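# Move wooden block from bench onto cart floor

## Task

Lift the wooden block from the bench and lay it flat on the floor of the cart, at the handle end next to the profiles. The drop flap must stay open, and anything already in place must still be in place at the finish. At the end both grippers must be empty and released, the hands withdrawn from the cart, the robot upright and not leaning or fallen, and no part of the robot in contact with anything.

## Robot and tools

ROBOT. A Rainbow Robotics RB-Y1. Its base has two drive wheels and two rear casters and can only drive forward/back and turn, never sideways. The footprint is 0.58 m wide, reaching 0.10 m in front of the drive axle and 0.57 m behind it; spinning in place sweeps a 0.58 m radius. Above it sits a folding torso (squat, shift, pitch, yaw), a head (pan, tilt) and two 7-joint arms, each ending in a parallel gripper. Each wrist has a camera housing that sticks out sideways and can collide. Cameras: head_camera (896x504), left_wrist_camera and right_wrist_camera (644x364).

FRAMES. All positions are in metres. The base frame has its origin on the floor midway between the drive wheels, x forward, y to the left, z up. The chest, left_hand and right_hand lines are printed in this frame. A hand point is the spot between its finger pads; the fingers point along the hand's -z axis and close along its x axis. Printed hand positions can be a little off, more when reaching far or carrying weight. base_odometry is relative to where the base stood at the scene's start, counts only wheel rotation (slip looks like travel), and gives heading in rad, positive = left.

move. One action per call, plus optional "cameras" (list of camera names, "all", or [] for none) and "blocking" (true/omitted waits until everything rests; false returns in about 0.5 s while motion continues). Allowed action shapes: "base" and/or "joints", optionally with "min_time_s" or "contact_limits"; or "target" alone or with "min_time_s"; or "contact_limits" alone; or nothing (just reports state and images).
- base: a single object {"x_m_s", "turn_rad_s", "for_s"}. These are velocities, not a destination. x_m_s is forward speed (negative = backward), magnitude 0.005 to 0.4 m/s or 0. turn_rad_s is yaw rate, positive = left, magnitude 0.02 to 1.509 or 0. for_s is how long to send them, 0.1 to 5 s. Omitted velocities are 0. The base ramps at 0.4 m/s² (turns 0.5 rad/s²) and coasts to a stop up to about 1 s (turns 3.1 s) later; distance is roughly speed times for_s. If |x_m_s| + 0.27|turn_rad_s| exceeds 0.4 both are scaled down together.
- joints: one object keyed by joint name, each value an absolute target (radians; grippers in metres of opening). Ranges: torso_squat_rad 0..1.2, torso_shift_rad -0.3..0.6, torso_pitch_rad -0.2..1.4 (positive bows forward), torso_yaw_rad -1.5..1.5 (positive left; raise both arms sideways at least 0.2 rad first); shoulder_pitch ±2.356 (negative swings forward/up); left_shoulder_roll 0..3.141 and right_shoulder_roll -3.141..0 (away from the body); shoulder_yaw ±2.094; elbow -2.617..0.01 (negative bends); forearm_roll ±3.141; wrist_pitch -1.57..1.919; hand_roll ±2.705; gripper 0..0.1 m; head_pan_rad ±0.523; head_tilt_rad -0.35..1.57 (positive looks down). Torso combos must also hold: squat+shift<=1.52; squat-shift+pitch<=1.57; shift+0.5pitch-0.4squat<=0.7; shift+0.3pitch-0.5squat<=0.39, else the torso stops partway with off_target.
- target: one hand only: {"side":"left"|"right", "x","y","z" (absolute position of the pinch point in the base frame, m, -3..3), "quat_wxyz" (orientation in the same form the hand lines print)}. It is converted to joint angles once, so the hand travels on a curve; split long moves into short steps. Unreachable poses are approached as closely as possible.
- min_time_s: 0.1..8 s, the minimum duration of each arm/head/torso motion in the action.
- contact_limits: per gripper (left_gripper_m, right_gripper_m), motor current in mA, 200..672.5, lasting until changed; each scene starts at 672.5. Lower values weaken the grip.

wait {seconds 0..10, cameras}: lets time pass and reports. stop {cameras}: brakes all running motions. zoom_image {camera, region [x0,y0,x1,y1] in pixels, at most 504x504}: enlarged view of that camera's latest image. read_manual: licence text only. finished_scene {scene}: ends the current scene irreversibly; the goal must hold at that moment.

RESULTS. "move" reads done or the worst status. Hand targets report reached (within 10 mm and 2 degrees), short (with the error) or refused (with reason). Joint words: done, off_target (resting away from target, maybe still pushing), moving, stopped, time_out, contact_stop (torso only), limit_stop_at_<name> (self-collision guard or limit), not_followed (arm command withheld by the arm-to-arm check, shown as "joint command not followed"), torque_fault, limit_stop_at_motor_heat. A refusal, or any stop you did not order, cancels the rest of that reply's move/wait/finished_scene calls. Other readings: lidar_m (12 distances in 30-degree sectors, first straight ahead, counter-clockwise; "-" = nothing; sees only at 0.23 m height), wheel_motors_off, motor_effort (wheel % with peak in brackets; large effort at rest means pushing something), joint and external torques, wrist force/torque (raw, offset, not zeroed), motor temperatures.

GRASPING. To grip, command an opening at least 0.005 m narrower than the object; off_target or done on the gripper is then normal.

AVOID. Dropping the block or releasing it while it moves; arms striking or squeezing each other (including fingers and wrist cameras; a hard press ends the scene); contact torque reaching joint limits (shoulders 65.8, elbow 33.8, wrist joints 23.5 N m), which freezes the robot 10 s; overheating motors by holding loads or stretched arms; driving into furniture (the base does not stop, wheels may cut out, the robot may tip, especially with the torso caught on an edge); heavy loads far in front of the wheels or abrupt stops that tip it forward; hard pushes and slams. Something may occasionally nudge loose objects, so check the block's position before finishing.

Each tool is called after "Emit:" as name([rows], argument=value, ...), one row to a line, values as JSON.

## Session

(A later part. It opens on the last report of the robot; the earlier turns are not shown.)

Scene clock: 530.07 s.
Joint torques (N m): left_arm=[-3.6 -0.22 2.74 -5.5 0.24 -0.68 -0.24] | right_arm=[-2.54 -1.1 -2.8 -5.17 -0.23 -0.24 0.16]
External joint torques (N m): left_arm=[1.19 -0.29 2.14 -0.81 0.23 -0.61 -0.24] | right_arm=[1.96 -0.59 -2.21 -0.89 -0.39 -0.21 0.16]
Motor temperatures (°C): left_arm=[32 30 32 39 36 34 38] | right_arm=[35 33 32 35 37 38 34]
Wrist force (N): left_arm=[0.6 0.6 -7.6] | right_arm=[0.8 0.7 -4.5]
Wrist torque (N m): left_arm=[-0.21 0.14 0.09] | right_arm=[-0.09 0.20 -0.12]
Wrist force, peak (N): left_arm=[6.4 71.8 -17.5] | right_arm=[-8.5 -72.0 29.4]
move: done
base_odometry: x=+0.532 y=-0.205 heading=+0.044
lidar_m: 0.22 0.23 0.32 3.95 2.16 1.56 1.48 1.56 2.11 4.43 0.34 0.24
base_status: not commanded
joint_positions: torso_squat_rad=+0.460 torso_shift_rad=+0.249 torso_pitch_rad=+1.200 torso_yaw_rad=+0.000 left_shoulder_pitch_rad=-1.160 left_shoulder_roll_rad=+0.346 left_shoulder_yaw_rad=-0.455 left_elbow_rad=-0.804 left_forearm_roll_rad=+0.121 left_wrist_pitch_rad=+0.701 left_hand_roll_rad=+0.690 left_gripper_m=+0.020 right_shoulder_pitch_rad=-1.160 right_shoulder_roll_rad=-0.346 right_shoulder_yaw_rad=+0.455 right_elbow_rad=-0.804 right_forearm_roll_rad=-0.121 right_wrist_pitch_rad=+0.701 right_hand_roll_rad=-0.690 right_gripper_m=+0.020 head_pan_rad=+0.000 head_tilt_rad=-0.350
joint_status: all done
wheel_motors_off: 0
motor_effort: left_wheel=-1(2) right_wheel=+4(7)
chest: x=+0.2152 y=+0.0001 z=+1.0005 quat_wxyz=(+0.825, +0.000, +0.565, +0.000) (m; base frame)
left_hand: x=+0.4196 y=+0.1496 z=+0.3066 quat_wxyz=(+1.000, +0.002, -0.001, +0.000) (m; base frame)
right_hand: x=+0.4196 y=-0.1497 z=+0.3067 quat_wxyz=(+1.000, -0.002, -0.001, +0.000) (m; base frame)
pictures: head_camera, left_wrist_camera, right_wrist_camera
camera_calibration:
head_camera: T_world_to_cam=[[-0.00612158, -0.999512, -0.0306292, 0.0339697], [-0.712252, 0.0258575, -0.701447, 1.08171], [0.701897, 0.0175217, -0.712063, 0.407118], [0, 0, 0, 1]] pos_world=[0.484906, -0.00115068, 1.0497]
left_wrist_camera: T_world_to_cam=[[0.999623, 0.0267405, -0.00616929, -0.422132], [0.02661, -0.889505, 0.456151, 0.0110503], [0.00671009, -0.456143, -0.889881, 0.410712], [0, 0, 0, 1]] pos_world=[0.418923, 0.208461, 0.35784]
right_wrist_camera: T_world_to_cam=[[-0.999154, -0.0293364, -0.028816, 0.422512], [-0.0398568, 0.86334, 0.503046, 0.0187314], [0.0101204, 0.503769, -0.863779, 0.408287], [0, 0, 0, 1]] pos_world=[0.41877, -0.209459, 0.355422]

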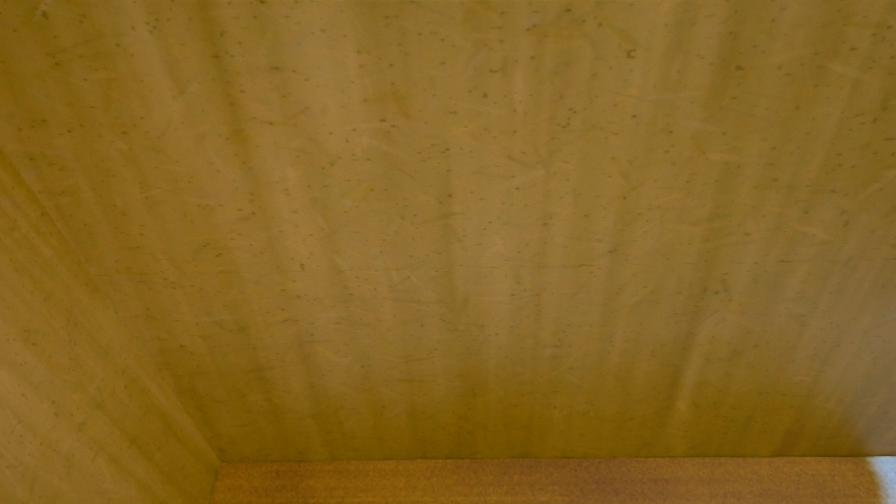

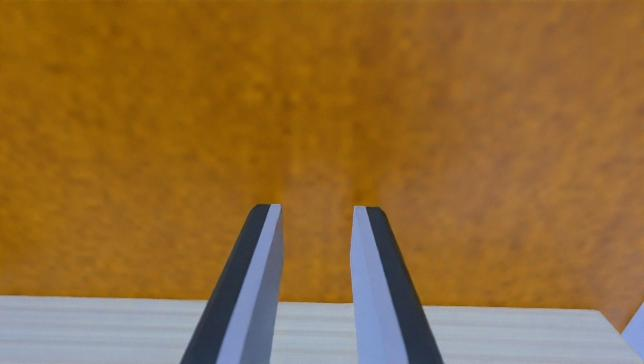

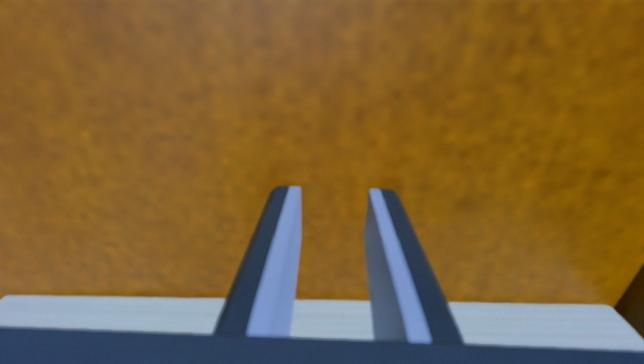

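Emit:
move(joints={"torso_squat_rad":0.3333,"torso_pitch_rad":1.0067,"left_shoulder_pitch_rad":-0.963,"left_shoulder_roll_rad":0.404,"left_shoulder_yaw_rad":-0.465,"left_elbow_rad":-1.192,"left_forearm_roll_rad":0.217,"left_wrist_pitch_rad":1.03,"left_hand_roll_rad":0.649,"right_shoulder_pitch_rad":-0.963,"right_shoulder_roll_rad":-0.404,"right_shoulder_yaw_rad":0.465,"right_elbow_rad":-1.192,"right_forearm_roll_rad":-0.217,"right_wrist_pitch_rad":1.03,"right_hand_roll_rad":-0.649}, min_time_s=0.9, cameras=["left_wrist_camera","right_wrist_camera"])

Emit:
move(joints={"torso_squat_rad":0.2167,"torso_pitch_rad":0.8133,"left_shoulder_pitch_rad":-0.901,"left_shoulder_roll_rad":0.443,"left_shoulder_yaw_rad":-0.446,"left_elbow_rad":-1.421,"left_forearm_roll_rad":0.341,"left_wrist_pitch_rad":1.337,"left_hand_roll_rad":0.622,"right_shoulder_pitch_rad":-0.901,"right_shoulder_roll_rad":-0.443,"right_shoulder_yaw_rad":0.446,"right_elbow_rad":-1.421,"right_forearm_roll_rad":-0.341,"right_wrist_pitch_rad":1.337,"right_hand_roll_rad":-0.622}, min_time_s=0.7, cameras=[])

Emit:
move(joints={"torso_squat_rad":0.1,"torso_pitch_rad":0.62,"left_shoulder_pitch_rad":-0.970,"left_shoulder_roll_rad":0.453,"left_shoulder_yaw_rad":-0.391,"left_elbow_rad":-1.464,"left_forearm_roll_rad":0.489,"left_wrist_pitch_rad":1.61,"left_hand_roll_rad":0.589,"right_shoulder_pitch_rad":-0.970,"right_shoulder_roll_rad":-0.453,"right_shoulder_yaw_rad":0.391,"right_elbow_rad":-1.464,"right_forearm_roll_rad":-0.489,"right_wrist_pitch_rad":1.61,"right_hand_roll_rad":-0.589,"head_tilt_rad":0.5}, min_time_s=0.7, cameras=["head_camera"])

Emit:
move(base={"x_m_s":-0.3,"for_s":1.8}, cameras=["head_camera"])

Scene clock: 537.43 s.
Joint torques (N m): left_arm=[-5.82 0.64 1.8 -7 0.15 -0.25 -0.31] | right_arm=[-5.25 -1.64 -0.55 -6.85 -0.03 -0.05 0.18]
External joint torques (N m): left_arm=[0.75 -0.76 0.1 -0.25 0.12 -0.18 -0.31] | right_arm=[0.92 0.22 1.1 -0.62 -0.22 -0.03 0.18]
Motor temperatures (°C): left_arm=[31 29 32 38 36 34 38] | right_arm=[35 32 32 34 37 38 34]
Wrist force (N): left_arm=[0.5 0.5 -7.6] | right_arm=[1.2 0.7 -4.8]
Wrist torque (N m): left_arm=[-0.24 0.19 0.02] | right_arm=[-0.06 0.28 -0.07]
Wrist force, peak (N): left_arm=[1.4 0.9 -8.5] | right_arm=[1.8 1.2 -5.0]
move: done
base_odometry: x=+0.532 y=-0.205 heading=+0.044
lidar_m: 0.23 0.23 0.33 3.93 2.16 1.55 1.49 1.58 2.12 4.44 0.35 0.25
base_status: not commanded
joint_positions: torso_squat_rad=+0.333 torso_shift_rad=+0.249 torso_pitch_rad=+1.007 torso_yaw_rad=+0.000 left_shoulder_pitch_rad=-0.963 left_shoulder_roll_rad=+0.404 left_shoulder_yaw_rad=-0.465 left_elbow_rad=-1.192 left_forearm_roll_rad=+0.217 left_wrist_pitch_rad=+1.030 left_hand_roll_rad=+0.649 left_gripper_m=+0.020 right_shoulder_pitch_rad=-0.963 right_shoulder_roll_rad=-0.404 right_shoulder_yaw_rad=+0.465 right_elbow_rad=-1.192 right_forearm_roll_rad=-0.217 right_wrist_pitch_rad=+1.030 right_hand_roll_rad=-0.649 right_gripper_m=+0.020 head_pan_rad=+0.000 head_tilt_rad=-0.350
joint_status: all done
wheel_motors_off: 0
motor_effort: left_wheel=+0(3) right_wheel=+3(9)
chest: x=+0.1967 y=+0.0001 z=+1.0870 quat_wxyz=(+0.876, +0.000, +0.482, +0.000) (m; base frame)
left_hand: x=+0.4512 y=+0.1459 z=+0.4686 quat_wxyz=(+1.000, -0.002, +0.001, -0.006) (m; base frame)
right_hand: x=+0.4512 y=-0.1461 z=+0.4688 quat_wxyz=(+1.000, +0.002, +0.001, +0.006) (m; base frame)
pictures: left_wrist_camera, right_wrist_camera
camera_calibration:
left_wrist_camera: T_world_to_cam=[[0.999823, 0.0145497, -0.0118859, -0.448237], [0.0183983, -0.886357, 0.462636, -0.0666856], [-0.00380393, -0.462773, -0.886469, 0.55719], [0, 0, 0, 1]] pos_world=[0.451505, 0.205267, 0.519454]
right_wrist_camera: T_world_to_cam=[[-0.998887, -0.0408887, -0.0235014, 0.454473], [-0.047157, 0.85911, 0.509613, -0.0650019], [-0.000647099, 0.510155, -0.860082, 0.55021], [0, 0, 0, 1]] pos_world=[0.451258, -0.206266, 0.517033]

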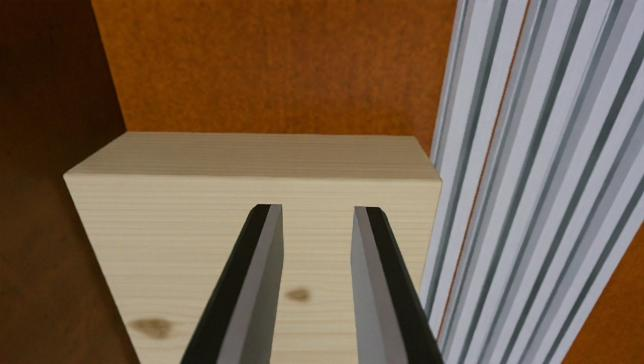

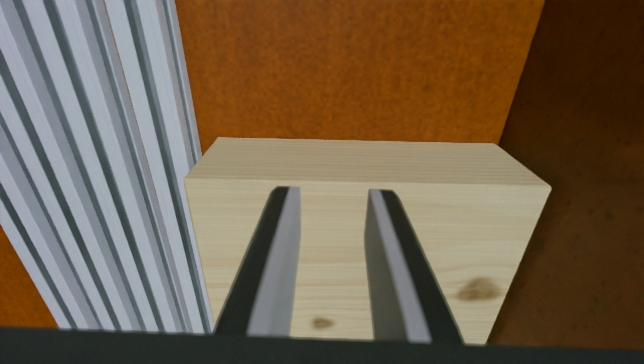

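Scene clock: 538.87 s.
Joint torques (N m): left_arm=[-8.53 1.92 4.46 -7.89 0.01 -0.29 -0.23] | right_arm=[-8.1 -2.99 -4.55 -7.89 0.07 0.02 0.17]
External joint torques (N m): left_arm=[1.5 -0.79 1.24 -0.06 -0.03 -0.21 -0.23] | right_arm=[1.46 0.19 -1.49 -0.62 -0.14 0.05 0.17]
Motor temperatures (°C): left_arm=[31 29 32 38 36 34 38] | right_arm=[35 32 32 34 37 38 34]
Wrist force (N): left_arm=[0.4 0.9 -7.0] | right_arm=[1.5 0.6 -4.7]
Wrist torque (N m): left_arm=[-0.24 0.13 0.08] | right_arm=[-0.06 0.28 -0.08]
Wrist force, peak (N): left_arm=[1.1 1.6 -8.5] | right_arm=[1.3 0.4 -5.5]
move: done
base_odometry: x=+0.532 y=-0.205 heading=+0.044
lidar_m: 0.22 0.23 0.33 3.94 2.16 1.56 1.49 1.56 2.11 4.43 0.35 0.24
base_status: not commanded
joint_positions: torso_squat_rad=+0.217 torso_shift_rad=+0.249 torso_pitch_rad=+0.813 torso_yaw_rad=+0.000 left_shoulder_pitch_rad=-0.901 left_shoulder_roll_rad=+0.443 left_shoulder_yaw_rad=-0.446 left_elbow_rad=-1.421 left_forearm_roll_rad=+0.341 left_wrist_pitch_rad=+1.337 left_hand_roll_rad=+0.622 left_gripper_m=+0.020 right_shoulder_pitch_rad=-0.901 right_shoulder_roll_rad=-0.443 right_shoulder_yaw_rad=+0.446 right_elbow_rad=-1.421 right_forearm_roll_rad=-0.341 right_wrist_pitch_rad=+1.337 right_hand_roll_rad=-0.622 right_gripper_m=+0.020 head_pan_rad=+0.000 head_tilt_rad=-0.350
joint_status: all done
wheel_motors_off: 0
motor_effort: left_wheel=+0(2) right_wheel=+5(6)
chest: x=+0.1655 y=+0.0001 z=+1.1556 quat_wxyz=(+0.918, +0.000, +0.395, +0.000) (m; base frame)
left_hand: x=+0.4843 y=+0.1433 z=+0.6292 quat_wxyz=(+1.000, -0.004, +0.002, -0.011) (m; base frame)
right_hand: x=+0.4843 y=-0.1434 z=+0.6293 quat_wxyz=(+1.000, +0.004, +0.002, +0.011) (m; base frame)
pictures: none
No camera images: "cameras" was empty.

Scene clock: 540.30 s.
Joint torques (N m): left_arm=[-12.68 3.2 5.92 -7.95 0.07 -0.26 -0.29] | right_arm=[-14.99 -4.81 -5.85 -7.95 0.06 -0.05 0.2]
External joint torques (N m): left_arm=[2.2 -1.03 1.23 -0.05 0.02 -0.17 -0.29] | right_arm=[-0.63 -0.17 -1.48 -0.58 -0.15 -0.02 0.2]
Motor temperatures (°C): left_arm=[31 29 32 38 36 34 38] | right_arm=[35 32 32 34 37 38 34]
Wrist force (N): left_arm=[0.5 0.9 -7.4] | right_arm=[0.9 0.6 -4.6]
Wrist torque (N m): left_arm=[-0.27 0.19 0.00] | right_arm=[-0.09 0.21 -0.09]
Wrist force, peak (N): left_arm=[0.0 1.4 -8.4] | right_arm=[1.0 0.8 -5.5]
move: done
base_odometry: x=+0.532 y=-0.205 heading=+0.044
lidar_m: 0.23 0.23 0.34 3.94 2.16 1.56 1.49 1.57 2.11 4.44 0.34 0.23
base_status: not commanded
joint_positions: torso_squat_rad=+0.100 torso_shift_rad=+0.249 torso_pitch_rad=+0.620 torso_yaw_rad=+0.000 left_shoulder_pitch_rad=-0.970 left_shoulder_roll_rad=+0.453 left_shoulder_yaw_rad=-0.391 left_elbow_rad=-1.464 left_forearm_roll_rad=+0.489 left_wrist_pitch_rad=+1.610 left_hand_roll_rad=+0.589 left_gripper_m=+0.020 right_shoulder_pitch_rad=-0.970 right_shoulder_roll_rad=-0.453 right_shoulder_yaw_rad=+0.391 right_elbow_rad=-1.464 right_forearm_roll_rad=-0.489 right_wrist_pitch_rad=+1.610 right_hand_roll_rad=-0.589 right_gripper_m=+0.020 head_pan_rad=+0.000 head_tilt_rad=+0.500
joint_status: all done
wheel_motors_off: 0
motor_effort: left_wheel=+0(2) right_wheel=+2(5)
chest: x=+0.1237 y=+0.0002 z=+1.2073 quat_wxyz=(+0.952, +0.000, +0.305, +0.000) (m; base frame)
left_hand: x=+0.5174 y=+0.1419 z=+0.7876 quat_wxyz=(+1.000, -0.006, +0.001, -0.013) (m; base frame)
right_hand: x=+0.5171 y=-0.1419 z=+0.7875 quat_wxyz=(+1.000, +0.006, +0.002, +0.012) (m; base frame)
pictures: head_camera
camera_calibration:
head_camera: T_world_to_cam=[[-0.014244, -0.999507, -0.027979, 0.0408842], [-0.873517, 0.0260557, -0.486095, 0.93663], [0.486585, 0.0175163, -0.873458, 1.00533], [0, 0, 0, 1]] pos_world=[0.329567, -0.00115008, 1.33455]

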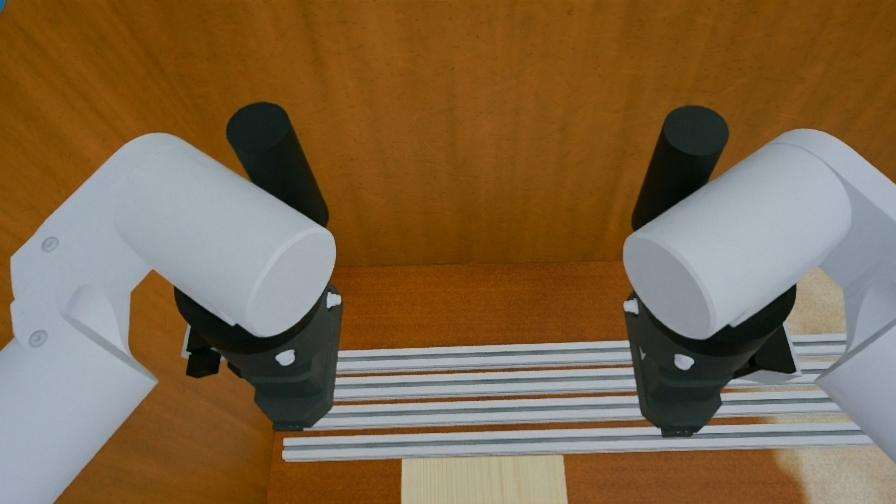

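Scene clock: 543.30 s.
Joint torques (N m): left_arm=[-13.38 3.23 5.97 -8.03 0.07 -0.3 -0.28] | right_arm=[-15.09 -4.81 -5.39 -7.99 0.21 -0.04 0.15]
External joint torques (N m): left_arm=[1.5 -1.01 1.28 -0.12 0.02 -0.22 -0.28] | right_arm=[-0.73 -0.16 -1.02 -0.62 0 0 0.15]
Motor temperatures (°C): left_arm=[31 29 32 38 35 33 38] | right_arm=[35 32 32 34 37 38 34]
Wrist force (N): left_arm=[0.1 1.2 -7.6] | right_arm=[1.2 0.3 -4.3]
Wrist torque (N m): left_arm=[-0.30 0.07 0.12] | right_arm=[-0.05 0.28 -0.08]
Wrist force, peak (N): left_arm=[0.4 1.5 -8.4] | right_arm=[1.2 0.3 -5.1]
move: done
base_odometry: x=-0.007 y=-0.229 heading=+0.045
lidar_m: 0.76 0.81 1.81 3.97 1.37 1.00 0.95 1.01 1.36 3.57 1.10 0.80
base_status: done (sent for 1.8 of 1.8 s)
joint_positions: torso_squat_rad=+0.100 torso_shift_rad=+0.249 torso_pitch_rad=+0.620 torso_yaw_rad=+0.000 left_shoulder_pitch_rad=-0.970 left_shoulder_roll_rad=+0.453 left_shoulder_yaw_rad=-0.391 left_elbow_rad=-1.464 left_forearm_roll_rad=+0.489 left_wrist_pitch_rad=+1.610 left_hand_roll_rad=+0.589 left_gripper_m=+0.020 right_shoulder_pitch_rad=-0.970 right_shoulder_roll_rad=-0.453 right_shoulder_yaw_rad=+0.391 right_elbow_rad=-1.464 right_forearm_roll_rad=-0.489 right_wrist_pitch_rad=+1.610 right_hand_roll_rad=-0.589 right_gripper_m=+0.020 head_pan_rad=+0.000 head_tilt_rad=+0.500
joint_status: not commanded
wheel_motors_off: 0
motor_effort: left_wheel=+3(36) right_wheel=-2(23)
chest: x=+0.1237 y=+0.0001 z=+1.2073 quat_wxyz=(+0.952, +0.000, +0.305, +0.000) (m; base frame)
left_hand: x=+0.5173 y=+0.1419 z=+0.7875 quat_wxyz=(+1.000, -0.006, +0.001, -0.013) (m; base frame)
right_hand: x=+0.5171 y=-0.1419 z=+0.7875 quat_wxyz=(+1.000, +0.006, +0.002, +0.012) (m; base frame)
pictures: head_camera
camera_calibration:
head_camera: T_world_to_cam=[[-0.0142466, -0.999507, -0.0279797, 0.0408846], [-0.87356, 0.0260567, -0.486018, 0.93658], [0.486508, 0.0175179, -0.873501, 1.00528], [0, 0, 0, 1]] pos_world=[0.329667, -0.00115008, 1.33445]

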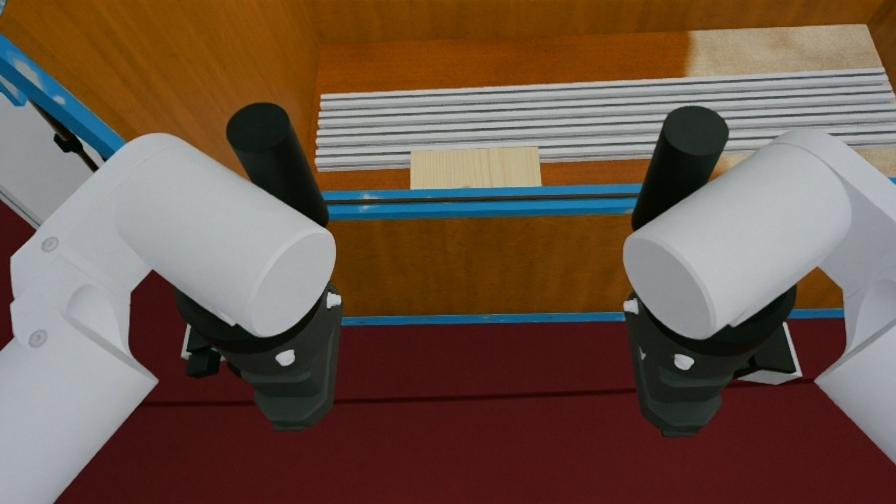

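Emit:
move(joints={"right_shoulder_pitch_rad":-0.9655,"right_shoulder_roll_rad":-0.3695,"right_shoulder_yaw_rad":0.4725,"right_elbow_rad":-1.2325,"right_forearm_roll_rad":-0.204,"right_wrist_pitch_rad":1.1205,"right_hand_roll_rad":-0.683}, cameras=[])

Emit:
move(joints={"right_shoulder_pitch_rad":-0.944,"right_shoulder_roll_rad":-0.375,"right_shoulder_yaw_rad":0.471,"right_elbow_rad":-1.297,"right_forearm_roll_rad":-0.228,"right_wrist_pitch_rad":1.2005,"right_hand_roll_rad":-0.681}, cameras=[])

Emit:
move(joints={"right_shoulder_pitch_rad":-0.993,"right_shoulder_roll_rad":-0.352,"right_shoulder_yaw_rad":0.476,"right_elbow_rad":-1.16,"right_forearm_roll_rad":-0.17,"right_wrist_pitch_rad":1.0435,"right_hand_roll_rad":-0.695}, min_time_s=0.9, blocking=false, cameras=[])

Emit:
wait(seconds=0.1, cameras=[])

Emit:
wait(seconds=1.5, cameras=[])

Scene clock: 548.27 s.
Joint torques (N m): left_arm=[-13.69 3.02 5.81 -7.98 0.11 -0.22 -0.27] | right_arm=[-14.77 -2.83 -3.2 -8.35 0.33 -0.28 0]
External joint torques (N m): left_arm=[1.19 -1.22 1.12 -0.08 0.07 -0.14 -0.27] | right_arm=[-0.27 0.57 0.44 -0.75 -0.25 0.24 -0.02]
Motor temperatures (°C): left_arm=[31 29 32 38 35 33 38] | right_arm=[35 32 32 33 36 37 34]
Wrist force (N): left_arm=[0.2 1.6 -6.8] | right_arm=[-0.7 0.8 -3.9]
Wrist torque (N m): left_arm=[-0.33 0.13 0.06] | right_arm=[-0.09 0.14 -0.07]
Wrist force, peak (N): left_arm=[0.6 0.8 -8.3] | right_arm=[-1.9 -0.5 -5.2]
move: done
base_odometry: x=-0.007 y=-0.229 heading=+0.045
lidar_m: 0.77 0.81 1.82 3.97 1.39 1.00 0.95 1.00 1.36 3.57 1.10 0.79
base_status: not commanded
joint_positions: torso_squat_rad=+0.100 torso_shift_rad=+0.249 torso_pitch_rad=+0.620 torso_yaw_rad=+0.000 left_shoulder_pitch_rad=-0.970 left_shoulder_roll_rad=+0.453 left_shoulder_yaw_rad=-0.391 left_elbow_rad=-1.464 left_forearm_roll_rad=+0.489 left_wrist_pitch_rad=+1.610 left_hand_roll_rad=+0.589 left_gripper_m=+0.020 right_shoulder_pitch_rad=-0.965 right_shoulder_roll_rad=-0.369 right_shoulder_yaw_rad=+0.472 right_elbow_rad=-1.232 right_forearm_roll_rad=-0.204 right_wrist_pitch_rad=+1.120 right_hand_roll_rad=-0.683 right_gripper_m=+0.020 head_pan_rad=+0.000 head_tilt_rad=+0.500
joint_status: all done
wheel_motors_off: 0
motor_effort: left_wheel=+3(4) right_wheel=-3(4)
chest: x=+0.1237 y=+0.0001 z=+1.2073 quat_wxyz=(+0.952, +0.000, +0.305, +0.000) (m; base frame)
left_hand: x=+0.5174 y=+0.1419 z=+0.7876 quat_wxyz=(+1.000, -0.006, +0.001, -0.013) (m; base frame)
right_hand: x=+0.5786 y=-0.1263 z=+0.7353 quat_wxyz=(+0.986, +0.000, -0.169, -0.001) (m; base frame)
pictures: none
No camera images: "cameras" was empty.

Scene clock: 548.87 s.
Joint torques (N m): left_arm=[-13.42 2.96 5.88 -7.95 0.05 -0.23 -0.19] | right_arm=[-13.93 -3.55 -3.81 -8.56 0.23 -0.53 0]
External joint torques (N m): left_arm=[1.46 -1.28 1.18 -0.05 0 -0.15 -0.19] | right_arm=[0.18 -0.32 -0.11 -0.89 -0.31 -0.08 -0.01]
Motor temperatures (°C): left_arm=[31 29 32 38 35 33 38] | right_arm=[35 32 32 33 36 37 34]
Wrist force (N): left_arm=[0.1 0.4 -7.6] | right_arm=[-1.0 0.9 -4.4]
Wrist torque (N m): left_arm=[-0.17 0.06 0.07] | right_arm=[-0.10 0.10 -0.11]
Wrist force, peak (N): left_arm=[0.8 0.9 -8.4] | right_arm=[-2.3 0.6 -4.6]
move: done
base_odometry: x=-0.007 y=-0.229 heading=+0.045
lidar_m: 0.77 0.80 1.81 3.97 1.38 1.01 0.95 1.00 1.38 3.55 1.11 0.79
base_status: not commanded
joint_positions: torso_squat_rad=+0.100 torso_shift_rad=+0.249 torso_pitch_rad=+0.620 torso_yaw_rad=+0.000 left_shoulder_pitch_rad=-0.970 left_shoulder_roll_rad=+0.453 left_shoulder_yaw_rad=-0.391 left_elbow_rad=-1.464 left_forearm_roll_rad=+0.489 left_wrist_pitch_rad=+1.610 left_hand_roll_rad=+0.589 left_gripper_m=+0.020 right_shoulder_pitch_rad=-0.944 right_shoulder_roll_rad=-0.375 right_shoulder_yaw_rad=+0.471 right_elbow_rad=-1.297 right_forearm_roll_rad=-0.228 right_wrist_pitch_rad=+1.201 right_hand_roll_rad=-0.681 right_gripper_m=+0.020 head_pan_rad=+0.000 head_tilt_rad=+0.500
joint_status: all done
wheel_motors_off: 0
motor_effort: left_wheel=+3(4) right_wheel=-4(5)
chest: x=+0.1237 y=+0.0001 z=+1.2073 quat_wxyz=(+0.952, +0.000, +0.305, +0.000) (m; base frame)
left_hand: x=+0.5174 y=+0.1419 z=+0.7876 quat_wxyz=(+1.000, -0.006, +0.001, -0.013) (m; base frame)
right_hand: x=+0.5626 y=-0.1240 z=+0.7395 quat_wxyz=(+0.989, +0.000, -0.145, -0.001) (m; base frame)
pictures: none
No camera images: "cameras" was empty.

Scene clock: 549.37 s.
Joint torques (N m): left_arm=[-13.13 2.97 5.82 -7.86 0.03 -0.19 -0.27] | right_arm=[-17.31 -0.49 -2.06 -7.48 0.85 -0.94 -0.11]
External joint torques (N m): left_arm=[1.75 -1.27 1.13 0.04 -0.02 -0.1 -0.27] | right_arm=[-2.77 2.86 1.5 -0.19 0.27 -0.44 -0.13]
Motor temperatures (°C): left_arm=[31 29 32 38 35 33 38] | right_arm=[35 32 32 33 36 37 34]
Wrist force (N): left_arm=[0.8 1.0 -7.3] | right_arm=[-1.2 0.5 -4.4]
Wrist torque (N m): left_arm=[-0.28 0.18 0.04] | right_arm=[-0.09 0.07 -0.09]
Wrist force, peak (N): left_arm=[0.6 0.5 -7.9] | right_arm=[-1.2 0.5 -4.4]
move: moving
base_odometry: x=-0.007 y=-0.229 heading=+0.045
lidar_m: 0.77 0.81 1.83 3.96 1.36 0.99 0.95 1.01 1.37 3.56 1.13 0.81
base_status: not commanded
joint_positions: torso_squat_rad=+0.100 torso_shift_rad=+0.249 torso_pitch_rad=+0.620 torso_yaw_rad=+0.000 left_shoulder_pitch_rad=-0.970 left_shoulder_roll_rad=+0.453 left_shoulder_yaw_rad=-0.391 left_elbow_rad=-1.464 left_forearm_roll_rad=+0.489 left_wrist_pitch_rad=+1.610 left_hand_roll_rad=+0.589 left_gripper_m=+0.020 right_shoulder_pitch_rad=-0.972 right_shoulder_roll_rad=-0.362 right_shoulder_yaw_rad=+0.473 right_elbow_rad=-1.211 right_forearm_roll_rad=-0.195 right_wrist_pitch_rad=+1.108 right_hand_roll_rad=-0.689 right_gripper_m=+0.020 head_pan_rad=+0.000 head_tilt_rad=+0.500
joint_status: right_shoulder_pitch_rad moving; right_shoulder_roll_rad moving; right_shoulder_yaw_rad moving; right_elbow_rad moving; right_forearm_roll_rad moving; right_wrist_pitch_rad moving; right_hand_roll_rad moving
wheel_motors_off: 0
motor_effort: left_wheel=+3(4) right_wheel=-5(5)
chest: x=+0.1237 y=+0.0001 z=+1.2073 quat_wxyz=(+0.952, +0.000, +0.305, +0.000) (m; base frame)
left_hand: x=+0.5174 y=+0.1419 z=+0.7876 quat_wxyz=(+1.000, -0.006, +0.001, -0.013) (m; base frame)
right_hand: x=+0.5800 y=-0.1262 z=+0.7325 quat_wxyz=(+0.985, -0.002, -0.170, -0.003) (m; base frame)
pictures: none
No camera images: "cameras" was empty.

Scene clock: 549.47 s.
Joint torques (N m): left_arm=[-13.25 3.15 5.88 -8.08 0.07 -0.26 -0.34] | right_arm=[-18.04 -0.98 -2.08 -7.24 1.03 -0.87 -0.15]
External joint torques (N m): left_arm=[1.63 -1.08 1.19 -0.18 0.03 -0.17 -0.34] | right_arm=[-3.42 2.43 1.46 0.06 0.44 -0.35 -0.17]
Motor temperatures (°C): left_arm=[31 29 32 38 35 33 38] | right_arm=[35 32 32 33 36 37 34]
Wrist force (N): left_arm=[0.5 1.0 -8.1] | right_arm=[-1.5 0.5 -4.3]
Wrist torque (N m): left_arm=[-0.26 0.18 0.07] | right_arm=[-0.06 0.05 -0.07]
Wrist force, peak (N): left_arm=[0.5 1.0 -8.1] | right_arm=[-1.5 0.5 -4.3]
earlier move: moving
base_odometry: x=-0.007 y=-0.229 heading=+0.045
lidar_m: 0.77 0.80 1.83 3.96 1.40 0.99 0.95 1.00 1.36 3.57 1.10 0.81
base_status: not commanded
joint_positions: torso_squat_rad=+0.100 torso_shift_rad=+0.249 torso_pitch_rad=+0.620 torso_yaw_rad=+0.000 left_shoulder_pitch_rad=-0.970 left_shoulder_roll_rad=+0.453 left_shoulder_yaw_rad=-0.391 left_elbow_rad=-1.464 left_forearm_roll_rad=+0.489 left_wrist_pitch_rad=+1.610 left_hand_roll_rad=+0.589 left_gripper_m=+0.020 right_shoulder_pitch_rad=-0.978 right_shoulder_roll_rad=-0.360 right_shoulder_yaw_rad=+0.474 right_elbow_rad=-1.188 right_forearm_roll_rad=-0.188 right_wrist_pitch_rad=+1.085 right_hand_roll_rad=-0.690 right_gripper_m=+0.020 head_pan_rad=+0.000 head_tilt_rad=+0.500
joint_status: right_shoulder_pitch_rad moving; right_shoulder_roll_rad moving; right_shoulder_yaw_rad moving; right_elbow_rad moving; right_forearm_roll_rad moving; right_wrist_pitch_rad moving; right_hand_roll_rad moving
wheel_motors_off: 0
motor_effort: left_wheel=+3(4) right_wheel=-3(5)
chest: x=+0.1237 y=+0.0001 z=+1.2073 quat_wxyz=(+0.952, +0.000, +0.305, +0.000) (m; base frame)
left_hand: x=+0.5174 y=+0.1419 z=+0.7876 quat_wxyz=(+1.000, -0.006, +0.001, -0.013) (m; base frame)
right_hand: x=+0.5833 y=-0.1275 z=+0.7301 quat_wxyz=(+0.985, -0.003, -0.175, -0.004) (m; base frame)
wait: 0.10 s; no rest
pictures: none
No camera images: "cameras" was empty.

Scene clock: 550.07 s.
Joint torques (N m): left_arm=[-13.22 2.91 5.71 -7.81 -0.03 -0.19 -0.22] | right_arm=[-17.05 -1.65 -2.02 -7.57 0.95 -0.63 -0.29]
External joint torques (N m): left_arm=[1.66 -1.33 1.01 0.1 -0.08 -0.11 -0.22] | right_arm=[-2.1 1.69 1.47 -0.01 0.34 -0.06 -0.3]
Motor temperatures (°C): left_arm=[31 29 32 38 35 33 38] | right_arm=[35 32 32 33 36 37 34]
Wrist force (N): left_arm=[0.3 0.5 -7.2] | right_arm=[-1.1 0.8 -3.9]
Wrist torque (N m): left_arm=[-0.21 0.12 0.13] | right_arm=[-0.08 0.13 -0.08]
Wrist force, peak (N): left_arm=[0.9 0.6 -8.4] | right_arm=[-1.2 0.5 -4.7]
earlier move: done
base_odometry: x=-0.007 y=-0.229 heading=+0.045
lidar_m: 0.77 0.80 1.82 3.98 1.38 1.00 0.95 1.00 1.37 3.56 1.11 0.80
base_status: not commanded
joint_positions: torso_squat_rad=+0.100 torso_shift_rad=+0.249 torso_pitch_rad=+0.620 torso_yaw_rad=+0.000 left_shoulder_pitch_rad=-0.970 left_shoulder_roll_rad=+0.453 left_shoulder_yaw_rad=-0.391 left_elbow_rad=-1.464 left_forearm_roll_rad=+0.489 left_wrist_pitch_rad=+1.610 left_hand_roll_rad=+0.589 left_gripper_m=+0.020 right_shoulder_pitch_rad=-0.993 right_shoulder_roll_rad=-0.352 right_shoulder_yaw_rad=+0.476 right_elbow_rad=-1.160 right_forearm_roll_rad=-0.170 right_wrist_pitch_rad=+1.044 right_hand_roll_rad=-0.695 right_gripper_m=+0.020 head_pan_rad=+0.000 head_tilt_rad=+0.500
joint_status: all done
wheel_motors_off: 0
motor_effort: left_wheel=+4(4) right_wheel=-4(5)
chest: x=+0.1237 y=+0.0001 z=+1.2073 quat_wxyz=(+0.952, +0.000, +0.305, +0.000) (m; base frame)
left_hand: x=+0.5174 y=+0.1419 z=+0.7876 quat_wxyz=(+1.000, -0.006, +0.001, -0.013) (m; base frame)
right_hand: x=+0.5935 y=-0.1240 z=+0.7315 quat_wxyz=(+0.981, +0.000, -0.192, -0.001) (m; base frame)
wait: 0.60 of 1.5 s (the move ended)
pictures: none
No camera images: "cameras" was empty.

Emit:
finished_scene(scene=1)

The scene is finished: the task was done.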